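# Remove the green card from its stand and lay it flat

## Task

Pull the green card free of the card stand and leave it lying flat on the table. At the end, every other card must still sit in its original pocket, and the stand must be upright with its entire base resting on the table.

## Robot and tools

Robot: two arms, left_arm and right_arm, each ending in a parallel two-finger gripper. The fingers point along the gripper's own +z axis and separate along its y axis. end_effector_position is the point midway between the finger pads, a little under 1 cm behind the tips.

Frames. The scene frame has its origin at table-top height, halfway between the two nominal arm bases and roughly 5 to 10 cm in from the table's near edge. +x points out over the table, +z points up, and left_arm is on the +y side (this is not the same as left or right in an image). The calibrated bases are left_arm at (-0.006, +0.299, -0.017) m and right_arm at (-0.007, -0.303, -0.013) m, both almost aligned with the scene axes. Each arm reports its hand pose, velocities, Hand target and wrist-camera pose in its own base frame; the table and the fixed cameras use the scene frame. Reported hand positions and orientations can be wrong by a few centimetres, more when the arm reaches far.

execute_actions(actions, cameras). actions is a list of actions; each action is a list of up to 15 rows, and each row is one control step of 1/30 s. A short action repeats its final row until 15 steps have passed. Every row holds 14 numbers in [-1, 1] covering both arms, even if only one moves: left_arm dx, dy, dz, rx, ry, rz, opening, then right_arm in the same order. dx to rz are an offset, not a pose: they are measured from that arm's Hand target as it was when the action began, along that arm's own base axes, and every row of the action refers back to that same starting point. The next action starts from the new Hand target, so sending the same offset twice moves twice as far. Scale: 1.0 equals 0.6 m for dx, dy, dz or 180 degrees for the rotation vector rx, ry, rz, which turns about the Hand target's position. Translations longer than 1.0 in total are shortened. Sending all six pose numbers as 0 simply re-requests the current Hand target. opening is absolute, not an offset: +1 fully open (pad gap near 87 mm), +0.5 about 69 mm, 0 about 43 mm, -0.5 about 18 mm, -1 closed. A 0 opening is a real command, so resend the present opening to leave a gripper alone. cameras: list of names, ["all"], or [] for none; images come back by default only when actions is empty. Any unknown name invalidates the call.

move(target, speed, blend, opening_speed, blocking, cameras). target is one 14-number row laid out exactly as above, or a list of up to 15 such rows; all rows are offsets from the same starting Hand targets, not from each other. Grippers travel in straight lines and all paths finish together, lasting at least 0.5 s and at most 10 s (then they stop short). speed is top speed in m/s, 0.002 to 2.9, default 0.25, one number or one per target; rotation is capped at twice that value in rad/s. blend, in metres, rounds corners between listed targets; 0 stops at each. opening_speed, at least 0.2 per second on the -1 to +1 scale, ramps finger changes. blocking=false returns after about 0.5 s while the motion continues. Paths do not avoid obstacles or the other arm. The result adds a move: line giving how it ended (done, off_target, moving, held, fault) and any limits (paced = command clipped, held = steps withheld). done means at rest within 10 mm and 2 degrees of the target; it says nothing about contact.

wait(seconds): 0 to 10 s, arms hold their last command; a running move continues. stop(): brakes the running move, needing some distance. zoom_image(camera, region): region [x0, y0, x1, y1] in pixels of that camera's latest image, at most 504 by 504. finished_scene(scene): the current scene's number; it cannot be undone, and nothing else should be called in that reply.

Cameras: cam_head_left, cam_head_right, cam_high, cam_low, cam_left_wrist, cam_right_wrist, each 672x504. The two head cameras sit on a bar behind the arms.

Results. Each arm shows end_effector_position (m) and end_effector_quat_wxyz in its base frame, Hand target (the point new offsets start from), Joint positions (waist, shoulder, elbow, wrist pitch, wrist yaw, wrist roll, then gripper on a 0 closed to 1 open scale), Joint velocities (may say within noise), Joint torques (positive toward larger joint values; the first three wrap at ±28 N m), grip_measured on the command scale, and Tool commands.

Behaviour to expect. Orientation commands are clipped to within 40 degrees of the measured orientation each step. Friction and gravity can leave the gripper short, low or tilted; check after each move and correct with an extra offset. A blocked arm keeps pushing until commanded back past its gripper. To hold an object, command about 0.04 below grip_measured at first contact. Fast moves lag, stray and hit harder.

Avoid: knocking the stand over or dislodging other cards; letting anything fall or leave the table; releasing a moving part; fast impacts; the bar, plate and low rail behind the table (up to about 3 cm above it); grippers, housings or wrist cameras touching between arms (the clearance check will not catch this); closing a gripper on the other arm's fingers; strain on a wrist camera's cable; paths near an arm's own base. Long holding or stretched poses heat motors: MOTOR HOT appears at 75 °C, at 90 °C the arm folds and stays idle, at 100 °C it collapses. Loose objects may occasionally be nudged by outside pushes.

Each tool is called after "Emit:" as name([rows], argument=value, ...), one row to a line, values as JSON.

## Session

Emit:
execute_actions(actions=[])

Scene clock: 0.00 s.
left_arm: end_effector_position=(+0.3806, +0.0064, +0.0447) grip_measured=+1.000 end_effector_quat_wxyz=(+0.569, -0.032, +0.820, +0.055) | right_arm: end_effector_position=(+0.3733, -0.0278, +0.0516) grip_measured=+1.000 end_effector_quat_wxyz=(+0.569, +0.085, +0.816, -0.058)
Joint positions: left_arm=[-0.07 1.568 0.365 0.842 -0.192 -0.015 1] | right_arm=[0.013 1.504 0.353 0.791 0.206 0.079 1]
Joint velocities: within noise
Joint torques (N m): no reading
Heat: left arm: 33 °C; right arm: 33 °C.
Hand target: left_arm +0.3872, +0.0062, +0.0567; +0.585, -0.035, +0.808, +0.053 | right_arm +0.3760, -0.0267, +0.0567; +0.575, +0.085, +0.812, -0.056
Tool commands: left_gripper/opening=+1.0 right_gripper/opening=+1.0
camera_calibration:
cam_left_wrist: T_world_to_cam=[[0.124434, -0.990989, -0.0495728, -0.039272], [-0.934008, -0.100125, -0.342934, 0.393183], [0.33488, 0.0889742, -0.938051, 0.0567186], [0, 0, 0, 1]] pos_world=[0.353129, -0.0045973, 0.186094]
cam_right_wrist: T_world_to_cam=[[-0.199506, -0.979848, -0.00971809, 0.047747], [-0.920879, 0.190871, -0.339926, 0.386383], [0.33493, -0.0588681, -0.940402, 0.0660702], [0, 0, 0, 1]] pos_world=[0.343209, -0.0230751, 0.193938]

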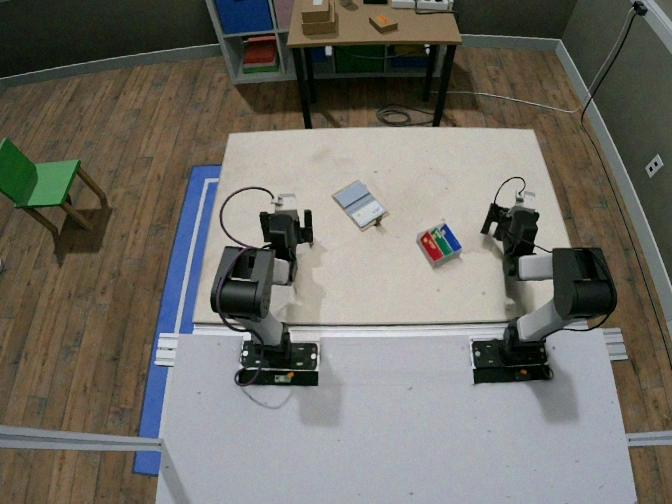

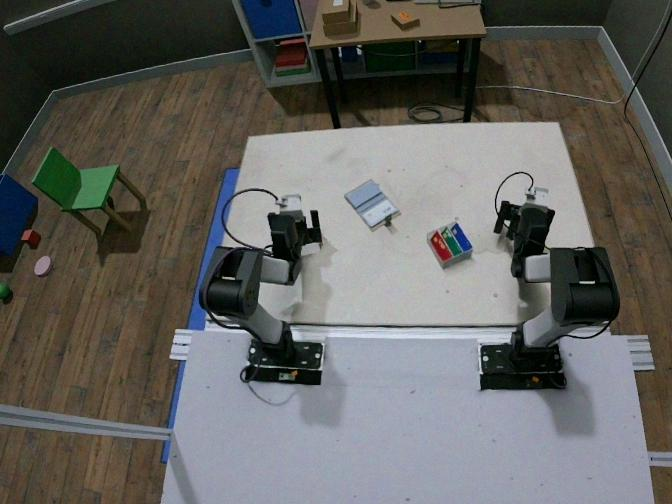

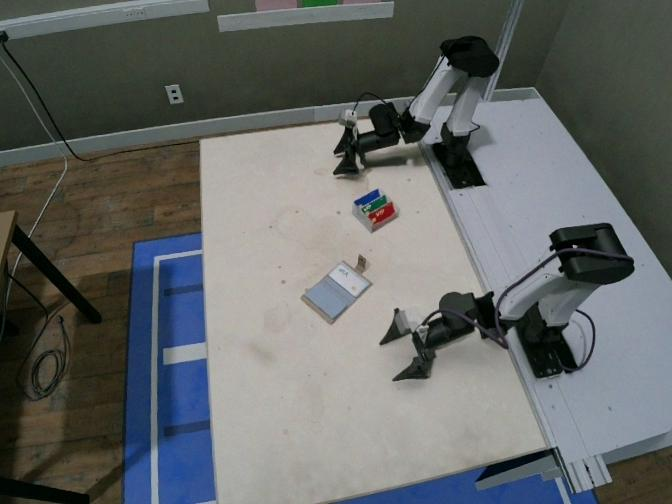

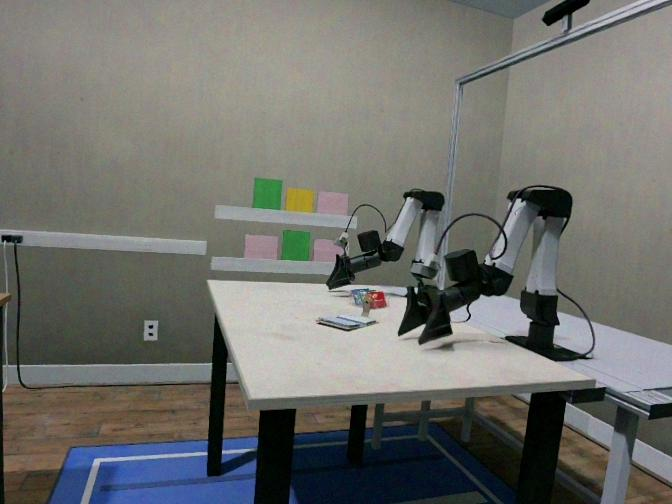

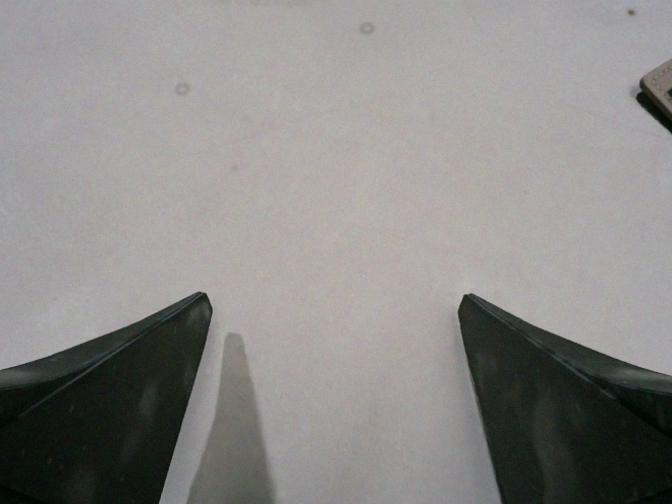

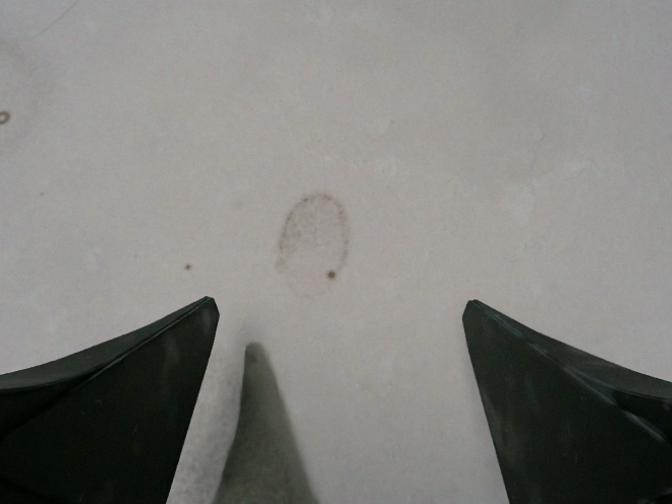

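Emit:
move(target=[0,0,0,0,0,0,1,-0.2,0.245,0.24,0,0,0,0.2], cameras=["cam_right_wrist","cam_high","cam_head_left","cam_head_right"])

Emit:
zoom_image(camera="cam_high", region=[340, 175, 420, 240])

Emit:
zoom_image(camera="cam_head_left", region=[400, 205, 480, 275])

Scene clock: 7.43 s.
left_arm: end_effector_position=(+0.3806, +0.0064, +0.0447) grip_measured=+1.000 end_effector_quat_wxyz=(+0.569, -0.032, +0.820, +0.055) | right_arm: end_effector_position=(+0.2532, +0.1180, +0.1917) grip_measured=+0.200 end_effector_quat_wxyz=(+0.570, +0.073, +0.816, -0.061)
Joint positions: left_arm=[-0.07 1.568 0.365 0.842 -0.192 -0.015 1] | right_arm=[0.951 0.987 0.772 -0.512 1.028 0.634 0.6]
Joint torques (N m): left_arm=[0.14 -6.8 5.61 2.31 -0.11 0.05] | right_arm=[-0.09 -0.94 10.43 1.09 0.71 0.11]
Heat: left arm: 37 °C; right arm: 34 °C.
Hand target: left_arm +0.3872, +0.0062, +0.0567; +0.585, -0.035, +0.808, +0.053 | right_arm +0.2560, +0.1203, +0.2006; +0.575, +0.085, +0.812, -0.056
Off the commanded pose: left_arm 0.014 m, 2 deg | right_arm 0.010 m, 2 deg.
move: off_target (left_arm)
camera_calibration:
cam_right_wrist: T_world_to_cam=[[-0.183477, -0.982991, 0.00810405, 0.160893], [-0.923993, 0.16964, -0.342723, 0.299473], [0.335518, -0.0703699, -0.939402, 0.247725], [0, 0, 0, 1]] pos_world=[0.223115, 0.124786, 0.334045]
Images, in order (width x height): cam_head_left 672x504, cam_head_right 672x504, cam_high 672x504, cam_right_wrist 672x504.

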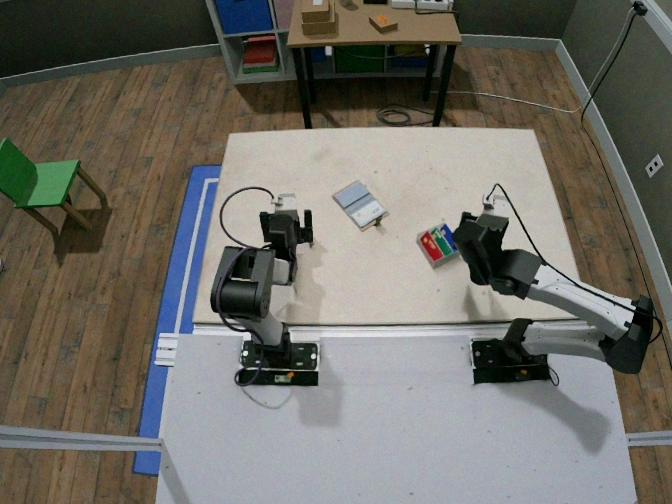

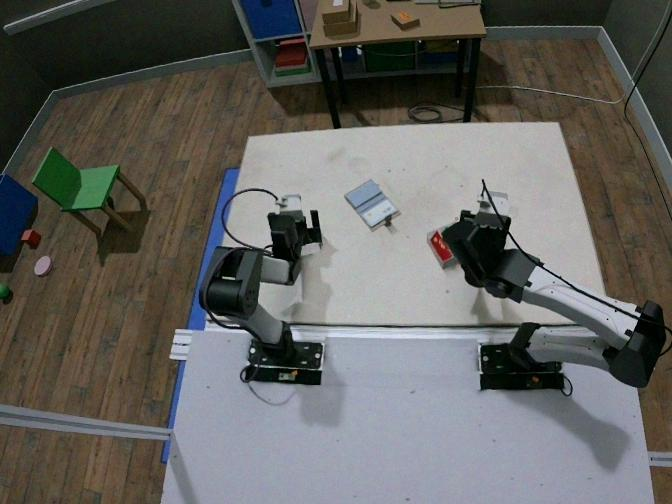

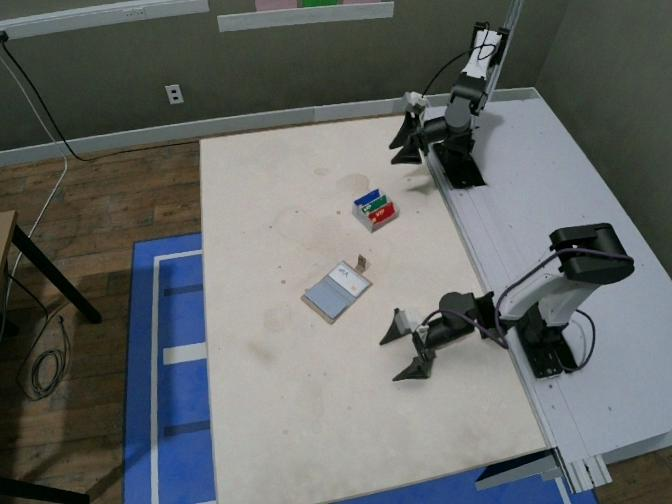

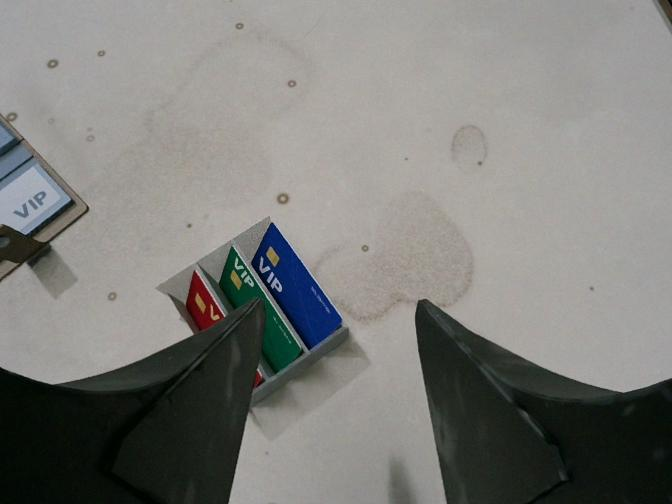

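Scaled by 6.300 from the camera's 672x504 image, which has a finer 960x720 frame.

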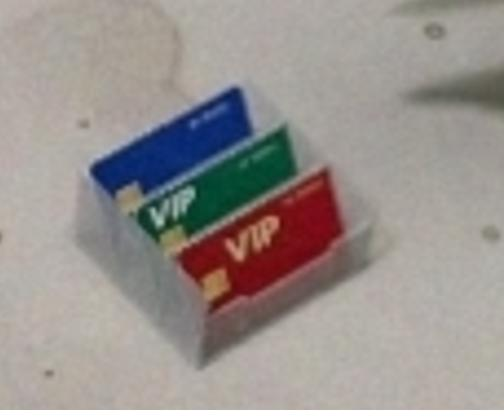

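Scaled by 6.300 from the camera's 672x504 image, which has a finer 960x720 frame.

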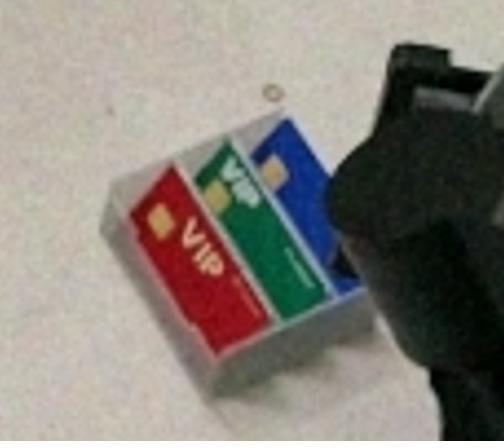

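Emit:
zoom_image(camera="cam_right_wrist", region=[150, 200, 360, 410])

Scaled by 2.400 from the camera's 672x504 image, which has a finer 960x720 frame.

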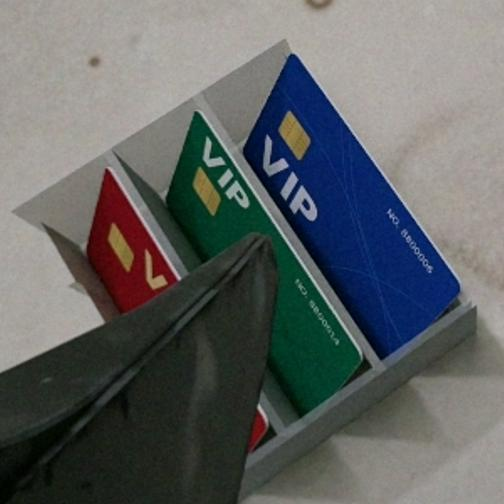

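Emit:
move(target=[0,0,0,0,0,0,1,0.0783,0.0372,-0.134,0.0188,0.4033,0.218,-0.4], speed=0.3, cameras=["cam_right_wrist","cam_high"])

Emit:
zoom_image(camera="cam_right_wrist", region=[200, 140, 452, 392])

Scene clock: 20.93 s.
left_arm: end_effector_position=(+0.3806, +0.0064, +0.0447) grip_measured=+1.000 end_effector_quat_wxyz=(+0.569, -0.032, +0.820, +0.055) | right_arm: end_effector_position=(+0.3005, +0.1400, +0.1183) grip_measured=-0.400 end_effector_quat_wxyz=(-0.023, -0.203, +0.973, +0.105)
Joint positions: left_arm=[-0.07 1.568 0.365 0.842 -0.192 -0.015 1] | right_arm=[0.333 1.974 1.764 -1.379 -0.214 -0.08 0.3]
Joint torques (N m): left_arm=[0.14 -6.78 5.6 2.31 -0.11 0.04] | right_arm=[-0.14 -7.75 9.06 0.18 0.06 -0.15]
Heat: left arm: 42 °C; right arm: 34 °C.
Hand target: left_arm +0.3872, +0.0062, +0.0567; +0.585, -0.035, +0.808, +0.053 | right_arm +0.3029, +0.1426, +0.1202; -0.024, -0.208, +0.972, +0.111
Off the commanded pose: left_arm 0.014 m, 2 deg | right_arm 0.004 m, 1 deg.
move: off_target (left_arm)
camera_calibration:
cam_right_wrist: T_world_to_cam=[[0.385105, -0.895993, -0.221112, 0.0358196], [-0.522972, -0.409283, 0.747655, 0.145806], [-0.760391, -0.172291, -0.626196, 0.470852], [0, 0, 0, 1]] pos_world=[0.420489, 0.172893, 0.193753]
Images, in order (width x height): cam_high 672x504, cam_right_wrist 672x504.

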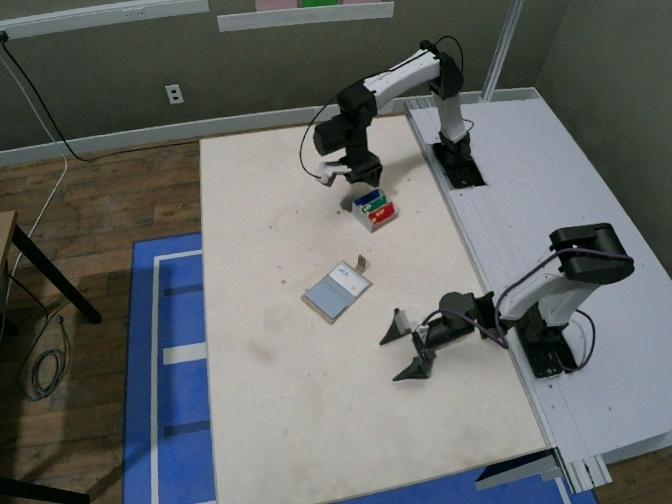

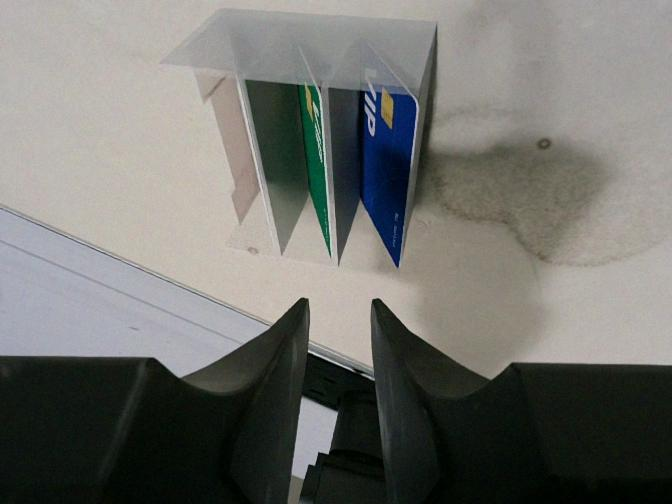

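Scaled by 2.000 from the camera's 672x504 image, which has a finer 960x720 frame.

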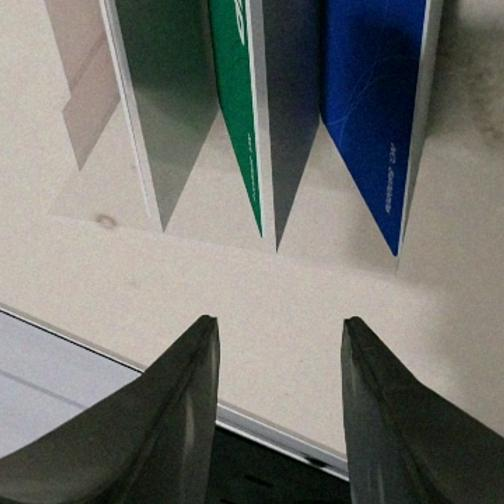

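Emit:
move(target=[0,0,0,0,0,0,1,0.003,0.0198,-0.0525,0,0,0,-0.4], speed=0.1, cameras=["cam_right_wrist"])

Emit:
zoom_image(camera="cam_right_wrist", region=[220, 180, 440, 400])

Scene clock: 30.33 s.
left_arm: end_effector_position=(+0.3806, +0.0064, +0.0447) grip_measured=+1.000 end_effector_quat_wxyz=(+0.569, -0.032, +0.820, +0.055) | right_arm: end_effector_position=(+0.3065, +0.1492, +0.0946) grip_measured=-0.400 end_effector_quat_wxyz=(-0.017, -0.210, +0.972, +0.106)
Joint positions: left_arm=[-0.07 1.568 0.365 0.842 -0.192 -0.015 1] | right_arm=[0.352 2 1.708 -1.283 -0.214 -0.073 0.3]
Joint torques (N m): left_arm=[0.16 -6.79 5.61 2.31 -0.11 0.05] | right_arm=[0.68 -8.05 5.78 0.4 0.06 0.07]
Heat: left arm: 44 °C; right arm: 35 °C.
Hand target: left_arm +0.3872, +0.0062, +0.0567; +0.585, -0.035, +0.808, +0.053 | right_arm +0.3048, +0.1545, +0.0888; -0.023, -0.208, +0.972, +0.111
Off the commanded pose: left_arm 0.014 m, 2 deg | right_arm 0.008 m, 1 deg.
move: off_target (left_arm)
camera_calibration:
cam_right_wrist: T_world_to_cam=[[0.398503, -0.890163, -0.220917, 0.0315483], [-0.52692, -0.419353, 0.739255, 0.173916], [-0.7507, -0.17819, -0.636159, 0.461092], [0, 0, 0, 1]] pos_world=[0.425209, 0.183177, 0.171729]
Images, in order (width x height): cam_right_wrist 672x504.

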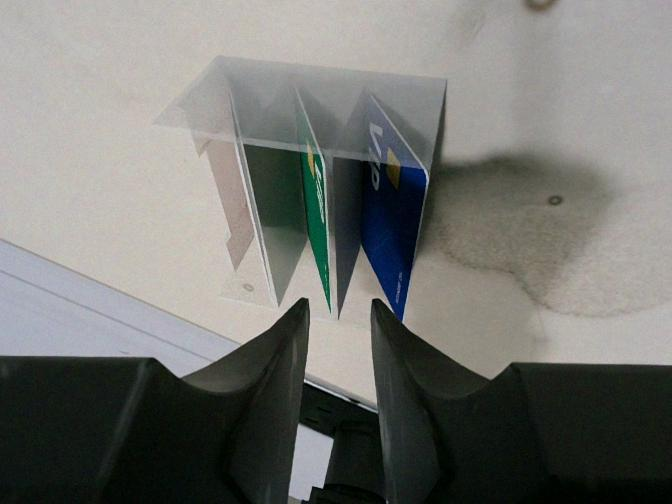

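Scaled by 2.291 from the camera's 672x504 image, which has a finer 960x720 frame.

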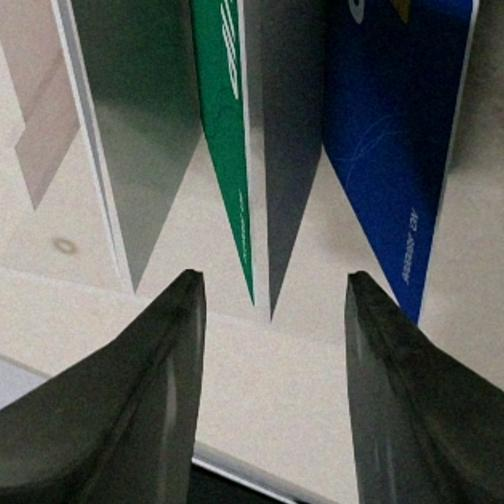

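Emit:
move(target=[0,0,0,0,0,0,1,-0.002,0.008,-0.0195,0,0,0,-0.4], speed=0.1, cameras=["cam_right_wrist"])

Emit:
zoom_image(camera="cam_right_wrist", region=[220, 180, 440, 400])

Scene clock: 36.50 s.
left_arm: end_effector_position=(+0.3806, +0.0064, +0.0447) grip_measured=+1.000 end_effector_quat_wxyz=(+0.569, -0.032, +0.820, +0.055) | right_arm: end_effector_position=(+0.3064, +0.1541, +0.0853) grip_measured=-0.400 end_effector_quat_wxyz=(-0.013, -0.210, +0.972, +0.106)
Joint positions: left_arm=[-0.07 1.568 0.365 0.842 -0.192 -0.015 1] | right_arm=[0.364 2 1.672 -1.236 -0.214 -0.06 0.3]
Joint torques (N m): left_arm=[0.16 -6.8 5.61 2.3 -0.11 0.05] | right_arm=[0.77 -7.61 5.57 0.43 0.06 0.05]
Heat: left arm: 44 °C; right arm: 36 °C.
Hand target: left_arm +0.3872, +0.0062, +0.0567; +0.585, -0.035, +0.808, +0.053 | right_arm +0.3036, +0.1593, +0.0771; -0.023, -0.208, +0.972, +0.111
Off the commanded pose: left_arm 0.014 m, 2 deg | right_arm 0.010 m, 1 deg.
move: off_target (left_arm)
camera_calibration:
cam_right_wrist: T_world_to_cam=[[0.399431, -0.889895, -0.220322, 0.0334156], [-0.533057, -0.420969, 0.733918, 0.185419], [-0.745858, -0.175705, -0.642513, 0.454674], [0, 0, 0, 1]] pos_world=[0.424614, 0.187681, 0.163414]
Images, in order (width x height): cam_right_wrist 672x504.

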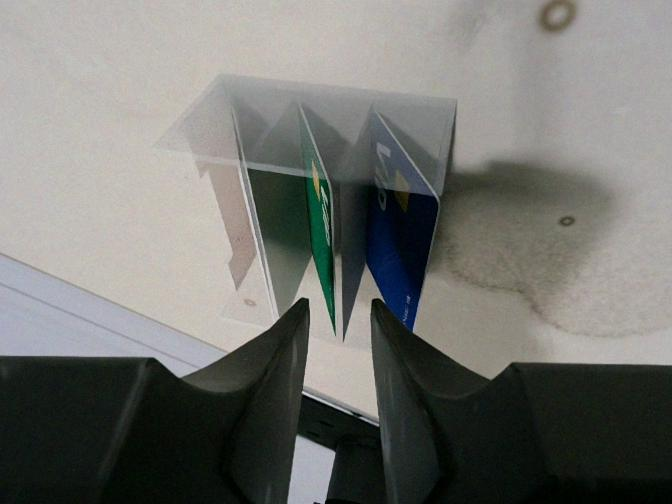

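Scaled by 2.291 from the camera's 672x504 image, which has a finer 960x720 frame.

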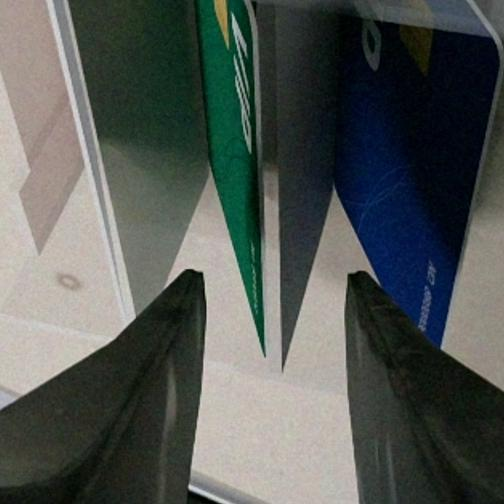

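Emit:
move([
  [0,0,0,0,0,0,1,0,0,-0.0085,0,0,0,-0.4],
  [0,0,0,0,0,0,1,0,0,-0.0085,0,0,0,-1],
], speed=0.1, opening_speed=0.8, cameras=["cam_right_wrist"])

Emit:
zoom_image(camera="cam_right_wrist", region=[280, 240, 400, 360])

Scene clock: 41.07 s.
left_arm: end_effector_position=(+0.3806, +0.0064, +0.0447) grip_measured=+1.000 end_effector_quat_wxyz=(+0.569, -0.032, +0.820, +0.055) | right_arm: end_effector_position=(+0.3066, +0.1542, +0.0809) grip_measured=-0.969 end_effector_quat_wxyz=(-0.011, -0.210, +0.972, +0.107)
Joint positions: left_arm=[-0.07 1.568 0.365 0.842 -0.192 -0.015 1] | right_arm=[0.364 2 1.655 -1.217 -0.214 -0.06 0.016]
Joint torques (N m): left_arm=[0.17 -6.78 5.61 2.31 -0.11 0.05] | right_arm=[0.79 -7.42 5.52 0.42 0.06 0.06]
Heat: left arm: 45 °C; right arm: 37 °C.
Hand target: left_arm +0.3872, +0.0062, +0.0567; +0.585, -0.035, +0.808, +0.053 | right_arm +0.3035, +0.1593, +0.0719; -0.024, -0.208, +0.972, +0.111
Off the commanded pose: left_arm 0.014 m, 2 deg | right_arm 0.011 m, 1 deg.
move: off_target (left_arm, right_arm); target 2's new opening was sent with right_arm's hand 0.011 m and 1 deg from that target
camera_calibration:
cam_right_wrist: T_world_to_cam=[[0.399624, -0.889832, -0.220224, 0.0324247], [-0.534952, -0.421471, 0.732249, 0.189524], [-0.744397, -0.174815, -0.644448, 0.451622], [0, 0, 0, 1]] pos_world=[0.424615, 0.187682, 0.159409]
Images, in order (width x height): cam_right_wrist 672x504.

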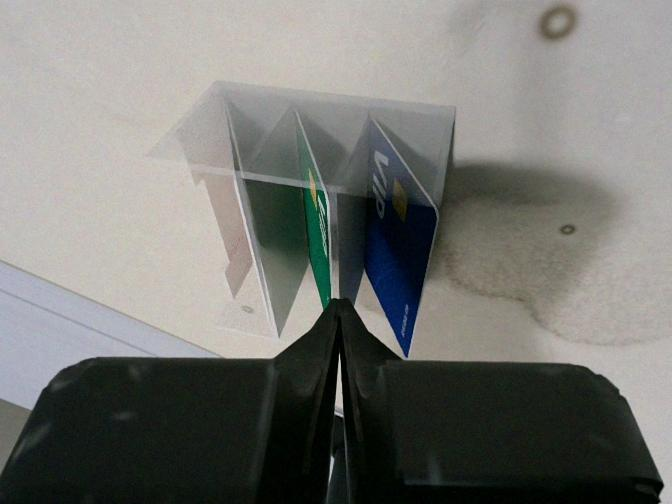

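Scaled by 4.200 from the camera's 672x504 image, which has a finer 960x720 frame.

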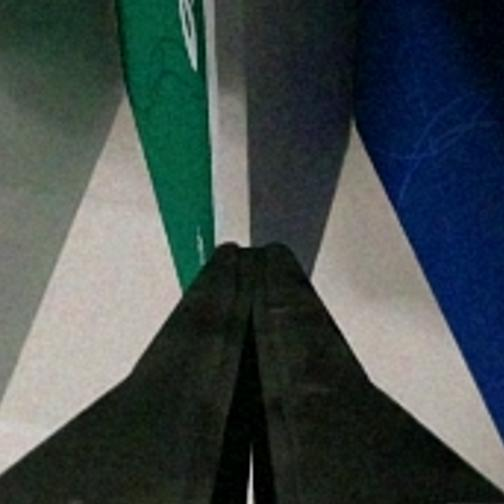

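Emit:
move([
  [0,0,0,0,0,0,1,0,0,0,0,0,0,-0.4],
  [0,0,0,0,0,0,1,-0.001,0.0035,-0.0075,0,0,0,-0.4],
], speed=0.1, opening_speed=0.8, cameras=["cam_right_wrist","cam_low","cam_high"])

Emit:
zoom_image(camera="cam_right_wrist", region=[220, 180, 440, 400])

Emit:
zoom_image(camera="cam_low", region=[330, 260, 400, 315])

Emit:
zoom_image(camera="cam_high", region=[340, 165, 420, 240])

Scene clock: 46.63 s.
left_arm: end_effector_position=(+0.3806, +0.0064, +0.0447) grip_measured=+1.000 end_effector_quat_wxyz=(+0.569, -0.032, +0.820, +0.055) | right_arm: end_effector_position=(+0.3060, +0.1561, +0.0748) grip_measured=-0.400 end_effector_quat_wxyz=(-0.014, -0.209, +0.972, +0.106)
Joint positions: left_arm=[-0.07 1.568 0.365 0.842 -0.192 -0.015 1] | right_arm=[0.369 2.008 1.642 -1.199 -0.214 -0.055 0.3]
Joint torques (N m): left_arm=[0.14 -6.79 5.61 2.3 -0.1 0.05] | right_arm=[0.83 -7.84 5.61 0.45 0.07 0.05]
Heat: left arm: 45 °C; right arm: 38 °C.
Hand target: left_arm +0.3872, +0.0062, +0.0567; +0.585, -0.035, +0.808, +0.053 | right_arm +0.3030, +0.1614, +0.0675; -0.023, -0.208, +0.971, +0.111
Off the commanded pose: left_arm 0.014 m, 2 deg | right_arm 0.010 m, 1 deg.
move: off_target (left_arm)
camera_calibration:
cam_right_wrist: T_world_to_cam=[[0.398639, -0.890194, -0.22055, 0.0334544], [-0.531253, -0.42017, 0.735681, 0.192878], [-0.747567, -0.176103, -0.640414, 0.448362], [0, 0, 0, 1]] pos_world=[0.424312, 0.18978, 0.152619]
Images, in order (width x height): cam_high 672x504, cam_low 672x504, cam_right_wrist 672x504.

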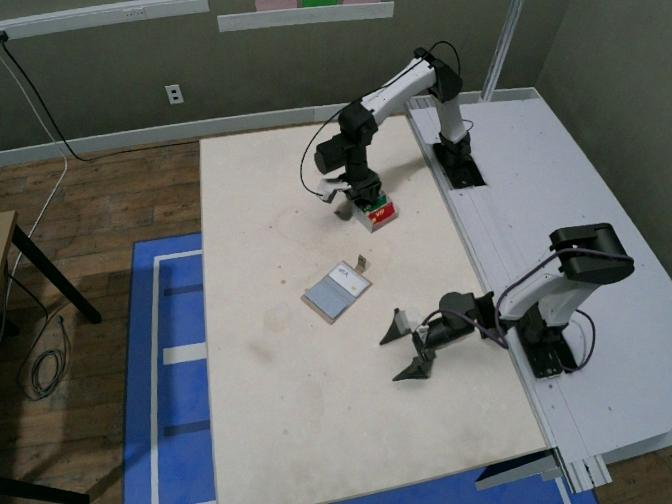

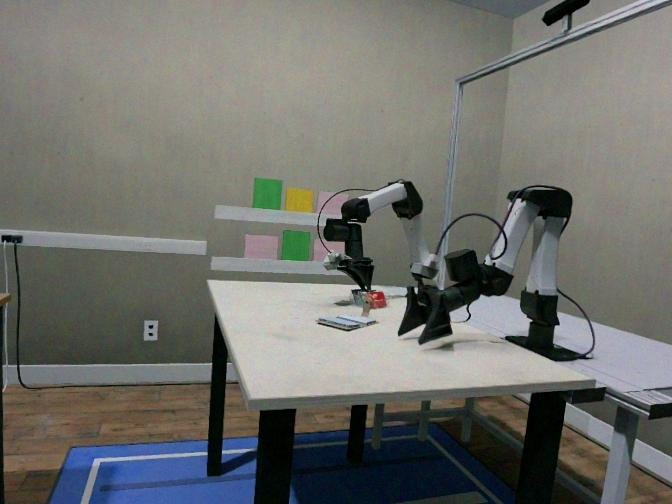

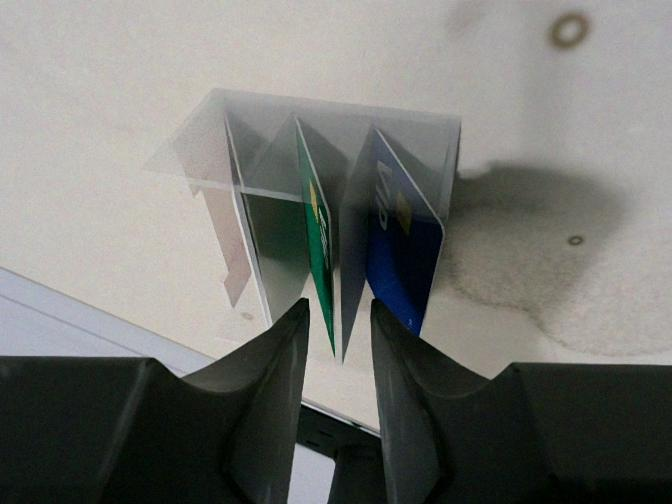

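Scaled by 2.291 from the camera's 672x504 image, which has a finer 960x720 frame.

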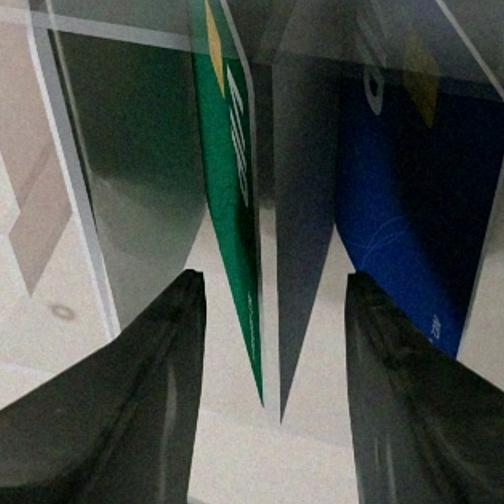

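Scaled by 7.200 from the camera's 672x504 image, which has a finer 960x720 frame.

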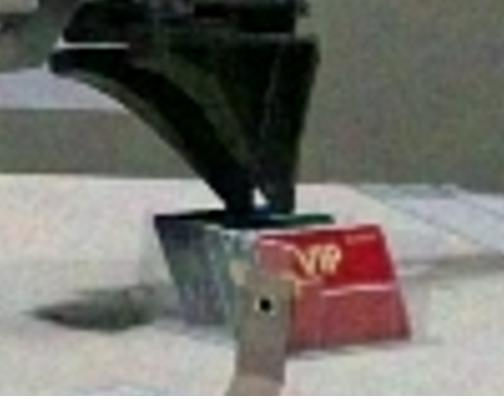

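Scaled by 6.300 from the camera's 672x504 image, which has a finer 960x720 frame.

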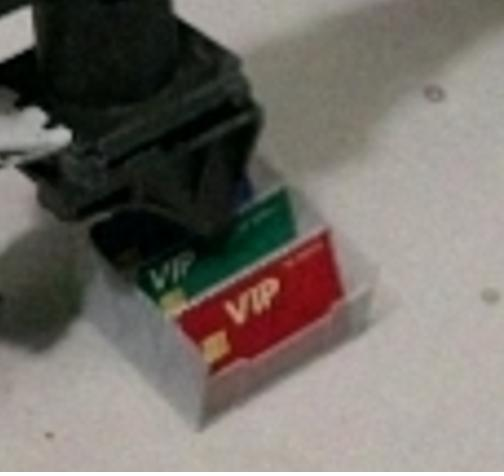

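Emit:
move([
  [0,0,0,0,0,0,1,-0.002,0.0045,-0.006,0,0,0,-0.4],
  [0,0,0,0,0,0,1,-0.002,0.0045,-0.006,0,0,0,-1],
], speed=0.1, opening_speed=0.8, cameras=["cam_right_wrist"])

Emit:
zoom_image(camera="cam_right_wrist", region=[280, 240, 400, 360])

Scene clock: 51.07 s.
left_arm: end_effector_position=(+0.3806, +0.0064, +0.0447) grip_measured=+1.000 end_effector_quat_wxyz=(+0.569, -0.032, +0.820, +0.055) | right_arm: end_effector_position=(+0.3053, +0.1591, +0.0718) grip_measured=-0.862 end_effector_quat_wxyz=(-0.013, -0.209, +0.972, +0.107)
Joint positions: left_arm=[-0.07 1.568 0.365 0.842 -0.192 -0.015 1] | right_arm=[0.377 2.008 1.63 -1.183 -0.215 -0.046 0.069]
Joint torques (N m): left_arm=[0.16 -6.79 5.61 2.31 -0.11 0.05] | right_arm=[0.8 -7.76 5.53 0.41 0.06 0.06]
Heat: left arm: 46 °C; right arm: 38 °C.
Hand target: left_arm +0.3872, +0.0062, +0.0567; +0.585, -0.035, +0.808, +0.053 | right_arm +0.3017, +0.1641, +0.0639; -0.024, -0.208, +0.972, +0.111
Off the commanded pose: left_arm 0.014 m, 2 deg | right_arm 0.010 m, 1 deg.
move: off_target (left_arm)
camera_calibration:
cam_right_wrist: T_world_to_cam=[[0.398684, -0.890103, -0.220832, 0.035676], [-0.533264, -0.420908, 0.733803, 0.196896], [-0.74611, -0.174794, -0.642469, 0.445964], [0, 0, 0, 1]] pos_world=[0.423513, 0.192582, 0.149913]
Images, in order (width x height): cam_right_wrist 672x504.

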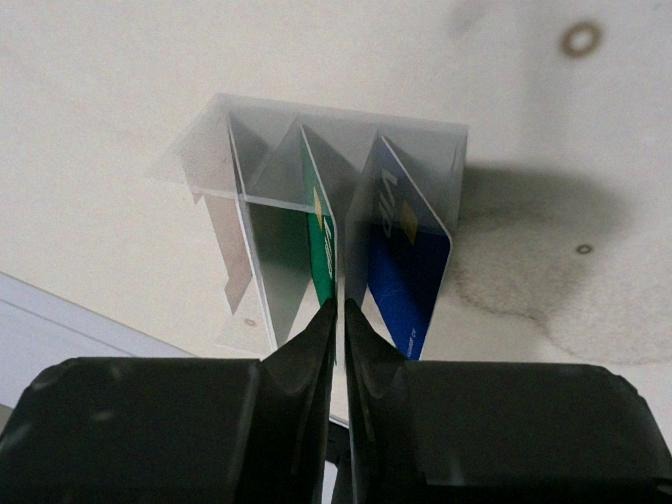

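Scaled by 4.200 from the camera's 672x504 image, which has a finer 960x720 frame.

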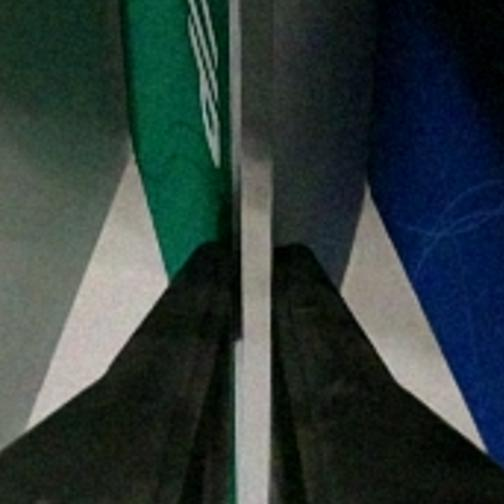

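Emit:
move([
  [0,0,0,0,0,0,1,0,0,0,0,0,0,-0.5],
  [0,0,0,0,0,0,1,0,0,0.06,0,0,0,-0.5],
  [0,0,0,0,0,0,1,0,0,0.009,0,0,0,-0.5],
], speed=0.1, opening_speed=0.8)

Scene clock: 56.33 s.
left_arm: end_effector_position=(+0.3806, +0.0064, +0.0447) grip_measured=+1.000 end_effector_quat_wxyz=(+0.569, -0.032, +0.820, +0.055) | right_arm: end_effector_position=(+0.3043, +0.1588, +0.0758) grip_measured=-0.500 end_effector_quat_wxyz=(-0.016, -0.209, +0.972, +0.106)
Joint positions: left_arm=[-0.07 1.568 0.365 0.842 -0.192 -0.015 1] | right_arm=[0.377 2.008 1.645 -1.204 -0.215 -0.046 0.25]
Joint torques (N m): left_arm=[0.14 -6.8 5.6 2.3 -0.11 0.05] | right_arm=[0.8 -7.99 5.68 0.41 0.06 0.06]
Heat: left arm: 46 °C; right arm: 38 °C.
Hand target: left_arm +0.3872, +0.0062, +0.0567; +0.585, -0.035, +0.808, +0.053 | right_arm +0.3017, +0.1641, +0.0692; -0.024, -0.208, +0.972, +0.111
Off the commanded pose: left_arm 0.014 m, 2 deg | right_arm 0.009 m, 1 deg.
move: off_target (left_arm)

Emit:
move(target=[0,0,0,0,0,0,1,0,0,0.001,0,0,0,-1], speed=0.1, opening_speed=0.8, cameras=["cam_right_wrist"])

Emit:
zoom_image(camera="cam_right_wrist", region=[280, 240, 400, 360])

Scene clock: 59.87 s.
left_arm: end_effector_position=(+0.3806, +0.0064, +0.0447) grip_measured=+1.000 end_effector_quat_wxyz=(+0.569, -0.032, +0.820, +0.055) | right_arm: end_effector_position=(+0.3044, +0.1588, +0.0757) grip_measured=-0.969 end_effector_quat_wxyz=(-0.016, -0.209, +0.972, +0.106)
Joint positions: left_arm=[-0.07 1.568 0.365 0.842 -0.192 -0.015 1] | right_arm=[0.377 2.008 1.645 -1.203 -0.215 -0.046 0.016]
Joint torques (N m): left_arm=[0.16 -6.78 5.61 2.31 -0.11 0.05] | right_arm=[0.8 -8.01 5.87 0.4 0.06 0.06]
Heat: left arm: 46 °C; right arm: 38 °C.
Hand target: left_arm +0.3872, +0.0062, +0.0567; +0.585, -0.035, +0.808, +0.053 | right_arm +0.3017, +0.1641, +0.0698; -0.024, -0.208, +0.972, +0.111
Off the commanded pose: left_arm 0.014 m, 2 deg | right_arm 0.008 m, 1 deg.
move: off_target (left_arm)
camera_calibration:
cam_right_wrist: T_world_to_cam=[[0.397497, -0.890464, -0.22152, 0.0371057], [-0.529216, -0.419686, 0.737424, 0.191612], [-0.749618, -0.175892, -0.638071, 0.448701], [0, 0, 0, 1]] pos_world=[0.423009, 0.192381, 0.153224]
Images, in order (width x height): cam_right_wrist 672x504.

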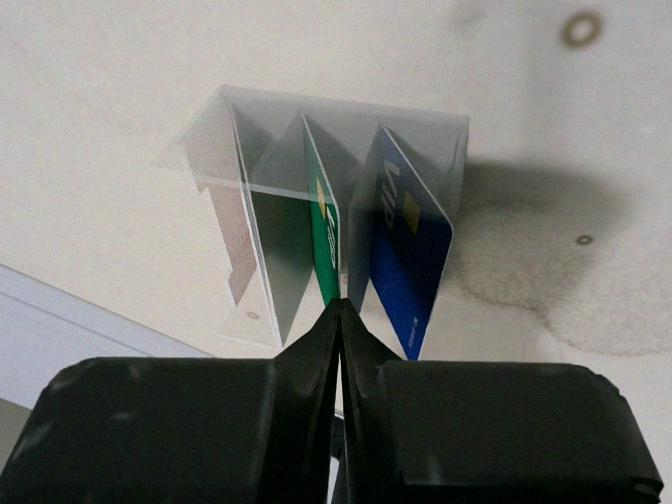

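Scaled by 4.200 from the camera's 672x504 image, which has a finer 960x720 frame.

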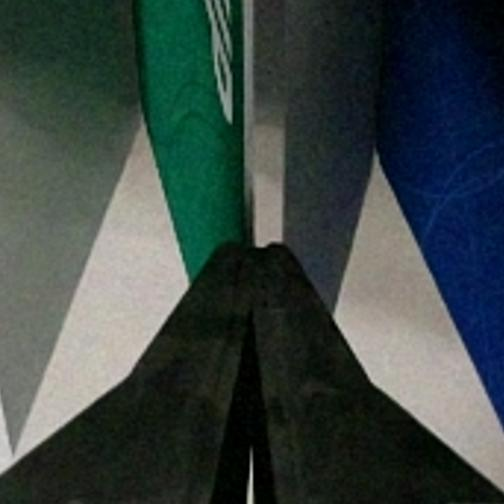

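Emit:
move(target=[0,0,0,0,0,0,1,0.013,-0.027,0.15,0,0,0,-1], speed=0.08, cameras=["cam_low","cam_high"])

Emit:
zoom_image(camera="cam_low", region=[320, 230, 420, 310])

Scene clock: 64.80 s.
left_arm: end_effector_position=(+0.3806, +0.0064, +0.0447) grip_measured=+1.000 end_effector_quat_wxyz=(+0.569, -0.032, +0.820, +0.055) | right_arm: end_effector_position=(+0.3078, +0.1460, +0.1594) grip_measured=-0.969 end_effector_quat_wxyz=(-0.020, -0.204, +0.973, +0.106)
Joint positions: left_arm=[-0.07 1.568 0.365 0.842 -0.192 -0.015 1] | right_arm=[0.341 2.031 2.01 -1.562 -0.215 -0.073 0.016]
Joint torques (N m): left_arm=[0.16 -6.8 5.63 2.31 -0.11 0.05] | right_arm=[-0.16 -7.8 8.75 0.18 0.07 -0.14]
Heat: left arm: 47 °C; right arm: 39 °C.
Hand target: left_arm +0.3872, +0.0062, +0.0567; +0.585, -0.035, +0.808, +0.053 | right_arm +0.3095, +0.1479, +0.1598; -0.024, -0.208, +0.971, +0.111
Off the commanded pose: left_arm 0.014 m, 2 deg | right_arm 0.003 m, 1 deg.
move: off_target (left_arm)
Images, in order (width x height): cam_high 672x504, cam_low 672x504.

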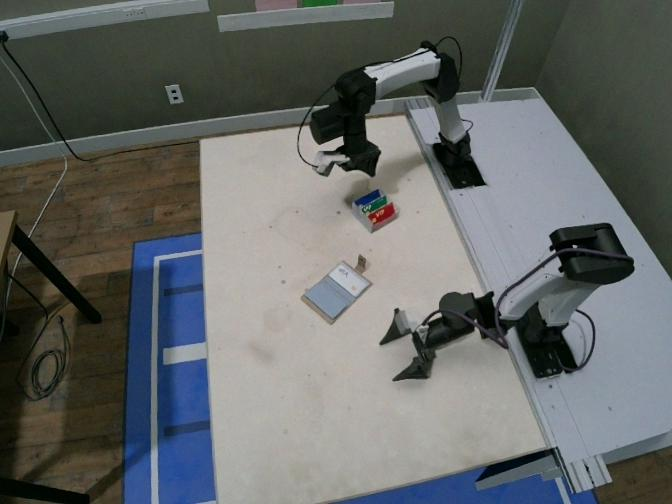

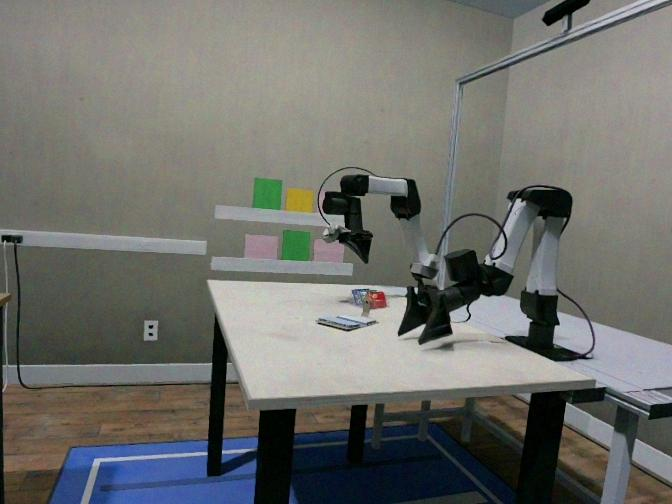

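Scaled by 5.040 from the camera's 672x504 image, which has a finer 960x720 frame.

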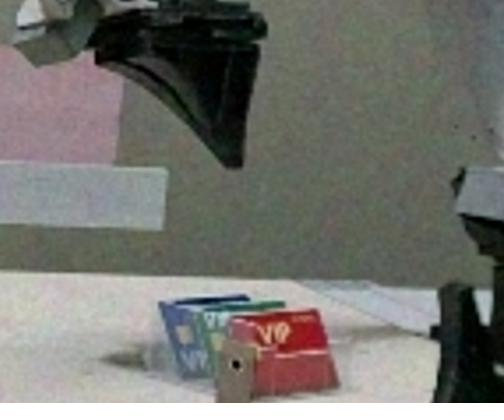

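Emit:
move([
  [0,0,0,0,0,0,1,0,0,0,0,0,0,-0.4],
  [0,0,0,0,0,0,1,-0.013,0.027,-0.09,0,0,0,-0.4],
  [0,0,0,0,0,0,1,-0.013,0.027,-0.1543,0,0,0,-0.4],
], speed=[0.2,0.2,0.1], opening_speed=1, cameras=["cam_right_wrist","cam_low"])

Emit:
zoom_image(camera="cam_right_wrist", region=[220, 180, 440, 400])

Emit:
zoom_image(camera="cam_low", region=[330, 260, 400, 315])

Scene clock: 74.90 s.
left_arm: end_effector_position=(+0.3806, +0.0064, +0.0447) grip_measured=+1.000 end_effector_quat_wxyz=(+0.569, -0.032, +0.820, +0.055) | right_arm: end_effector_position=(+0.3034, +0.1598, +0.0671) grip_measured=-0.400 end_effector_quat_wxyz=(-0.026, -0.210, +0.972, +0.105)
Joint positions: left_arm=[-0.07 1.568 0.365 0.842 -0.192 -0.015 1] | right_arm=[0.38 2.031 1.64 -1.197 -0.216 -0.047 0.3]
Joint torques (N m): left_arm=[0.16 -6.8 5.61 2.31 -0.11 0.05] | right_arm=[0.53 -9.8 5.5 0.4 0.07 0.06]
Heat: left arm: 48 °C; right arm: 40 °C.
Hand target: left_arm +0.3872, +0.0062, +0.0567; +0.585, -0.035, +0.808, +0.053 | right_arm +0.3017, +0.1641, +0.0672; -0.024, -0.208, +0.972, +0.111
Off the commanded pose: left_arm 0.014 m, 2 deg | right_arm 0.005 m, 1 deg.
move: off_target (left_arm)
camera_calibration:
cam_right_wrist: T_world_to_cam=[[0.396521, -0.890421, -0.223429, 0.0369651], [-0.513169, -0.416792, 0.750295, 0.191648], [-0.761202, -0.182851, -0.622203, 0.446149], [0, 0, 0, 1]] pos_world=[0.4233, 0.194371, 0.142062]
Images, in order (width x height): cam_low 672x504, cam_right_wrist 672x504.

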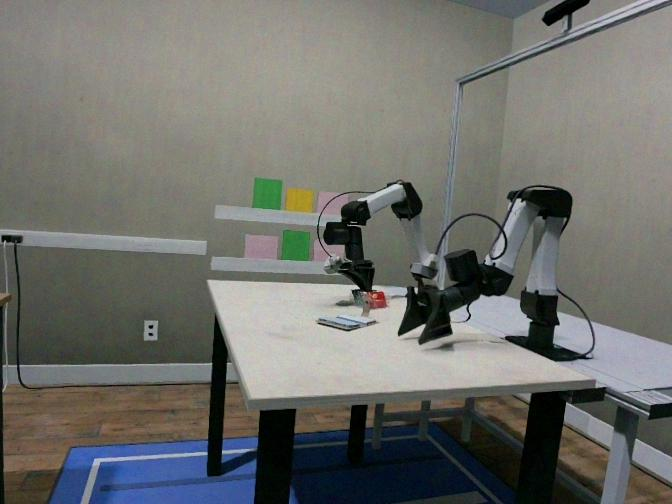

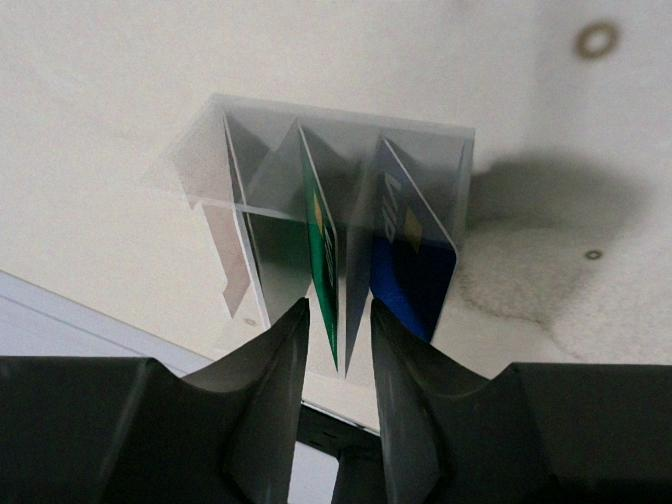

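Scaled by 2.291 from the camera's 672x504 image, which has a finer 960x720 frame.

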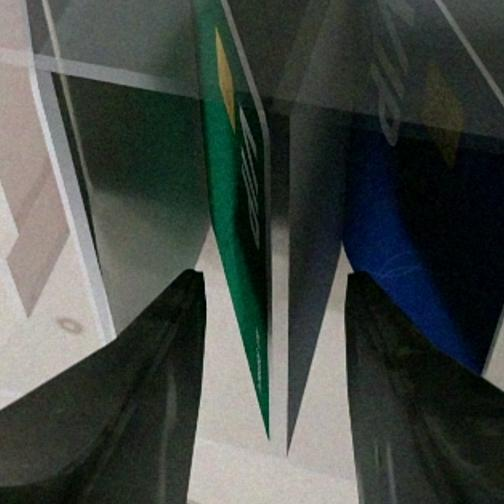

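Scaled by 7.200 from the camera's 672x504 image, which has a finer 960x720 frame.

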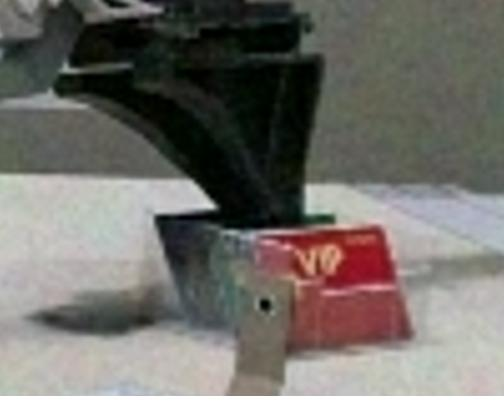

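Emit:
move([
  [0,0,0,0,0,0,1,0,0,0.055,0,0,0,-0.4],
  [0,0,0,0,0,0,1,0,0,0.0,0,0,0,-0.4],
], speed=0.1)

Scene clock: 82.03 s.
left_arm: end_effector_position=(+0.3806, +0.0064, +0.0447) grip_measured=+1.000 end_effector_quat_wxyz=(+0.569, -0.032, +0.820, +0.055) | right_arm: end_effector_position=(+0.3034, +0.1598, +0.0671) grip_measured=-0.400 end_effector_quat_wxyz=(-0.026, -0.210, +0.972, +0.105)
Joint positions: left_arm=[-0.07 1.568 0.365 0.842 -0.192 -0.015 1] | right_arm=[0.38 2.031 1.64 -1.197 -0.216 -0.047 0.3]
Joint torques (N m): left_arm=[0.16 -6.79 5.61 2.31 -0.11 0.05] | right_arm=[0.55 -9.81 5.52 0.4 0.07 0.06]
Heat: left arm: 48 °C; right arm: 41 °C.
Hand target: left_arm +0.3872, +0.0062, +0.0567; +0.585, -0.035, +0.808, +0.053 | right_arm +0.3017, +0.1641, +0.0672; -0.024, -0.208, +0.971, +0.111
Off the commanded pose: left_arm 0.014 m, 2 deg | right_arm 0.005 m, 1 deg.
move: off_target (left_arm)

Emit:
move([
  [0,0,0,0,0,0,1,0,0,0.06,0,0,0,-0.4],
  [0,0,0,0,0,0,1,0,0,0.0105,0,0,0,-0.4],
], speed=0.1)

Scene clock: 87.07 s.
left_arm: end_effector_position=(+0.3806, +0.0064, +0.0447) grip_measured=+1.000 end_effector_quat_wxyz=(+0.569, -0.032, +0.820, +0.055) | right_arm: end_effector_position=(+0.3031, +0.1598, +0.0723) grip_measured=-0.400 end_effector_quat_wxyz=(-0.028, -0.209, +0.972, +0.105)
Joint positions: left_arm=[-0.07 1.568 0.365 0.842 -0.192 -0.015 1] | right_arm=[0.38 2.031 1.66 -1.22 -0.216 -0.046 0.3]
Joint torques (N m): left_arm=[0.17 -6.8 5.63 2.31 -0.11 0.05] | right_arm=[0.5 -10.09 5.53 0.37 0.07 0.06]
Heat: left arm: 48 °C; right arm: 42 °C.
Hand target: left_arm +0.3872, +0.0062, +0.0567; +0.585, -0.035, +0.808, +0.053 | right_arm +0.3017, +0.1641, +0.0735; -0.024, -0.208, +0.972, +0.111
Off the commanded pose: left_arm 0.014 m, 2 deg | right_arm 0.005 m, 1 deg.
move: off_target (left_arm)


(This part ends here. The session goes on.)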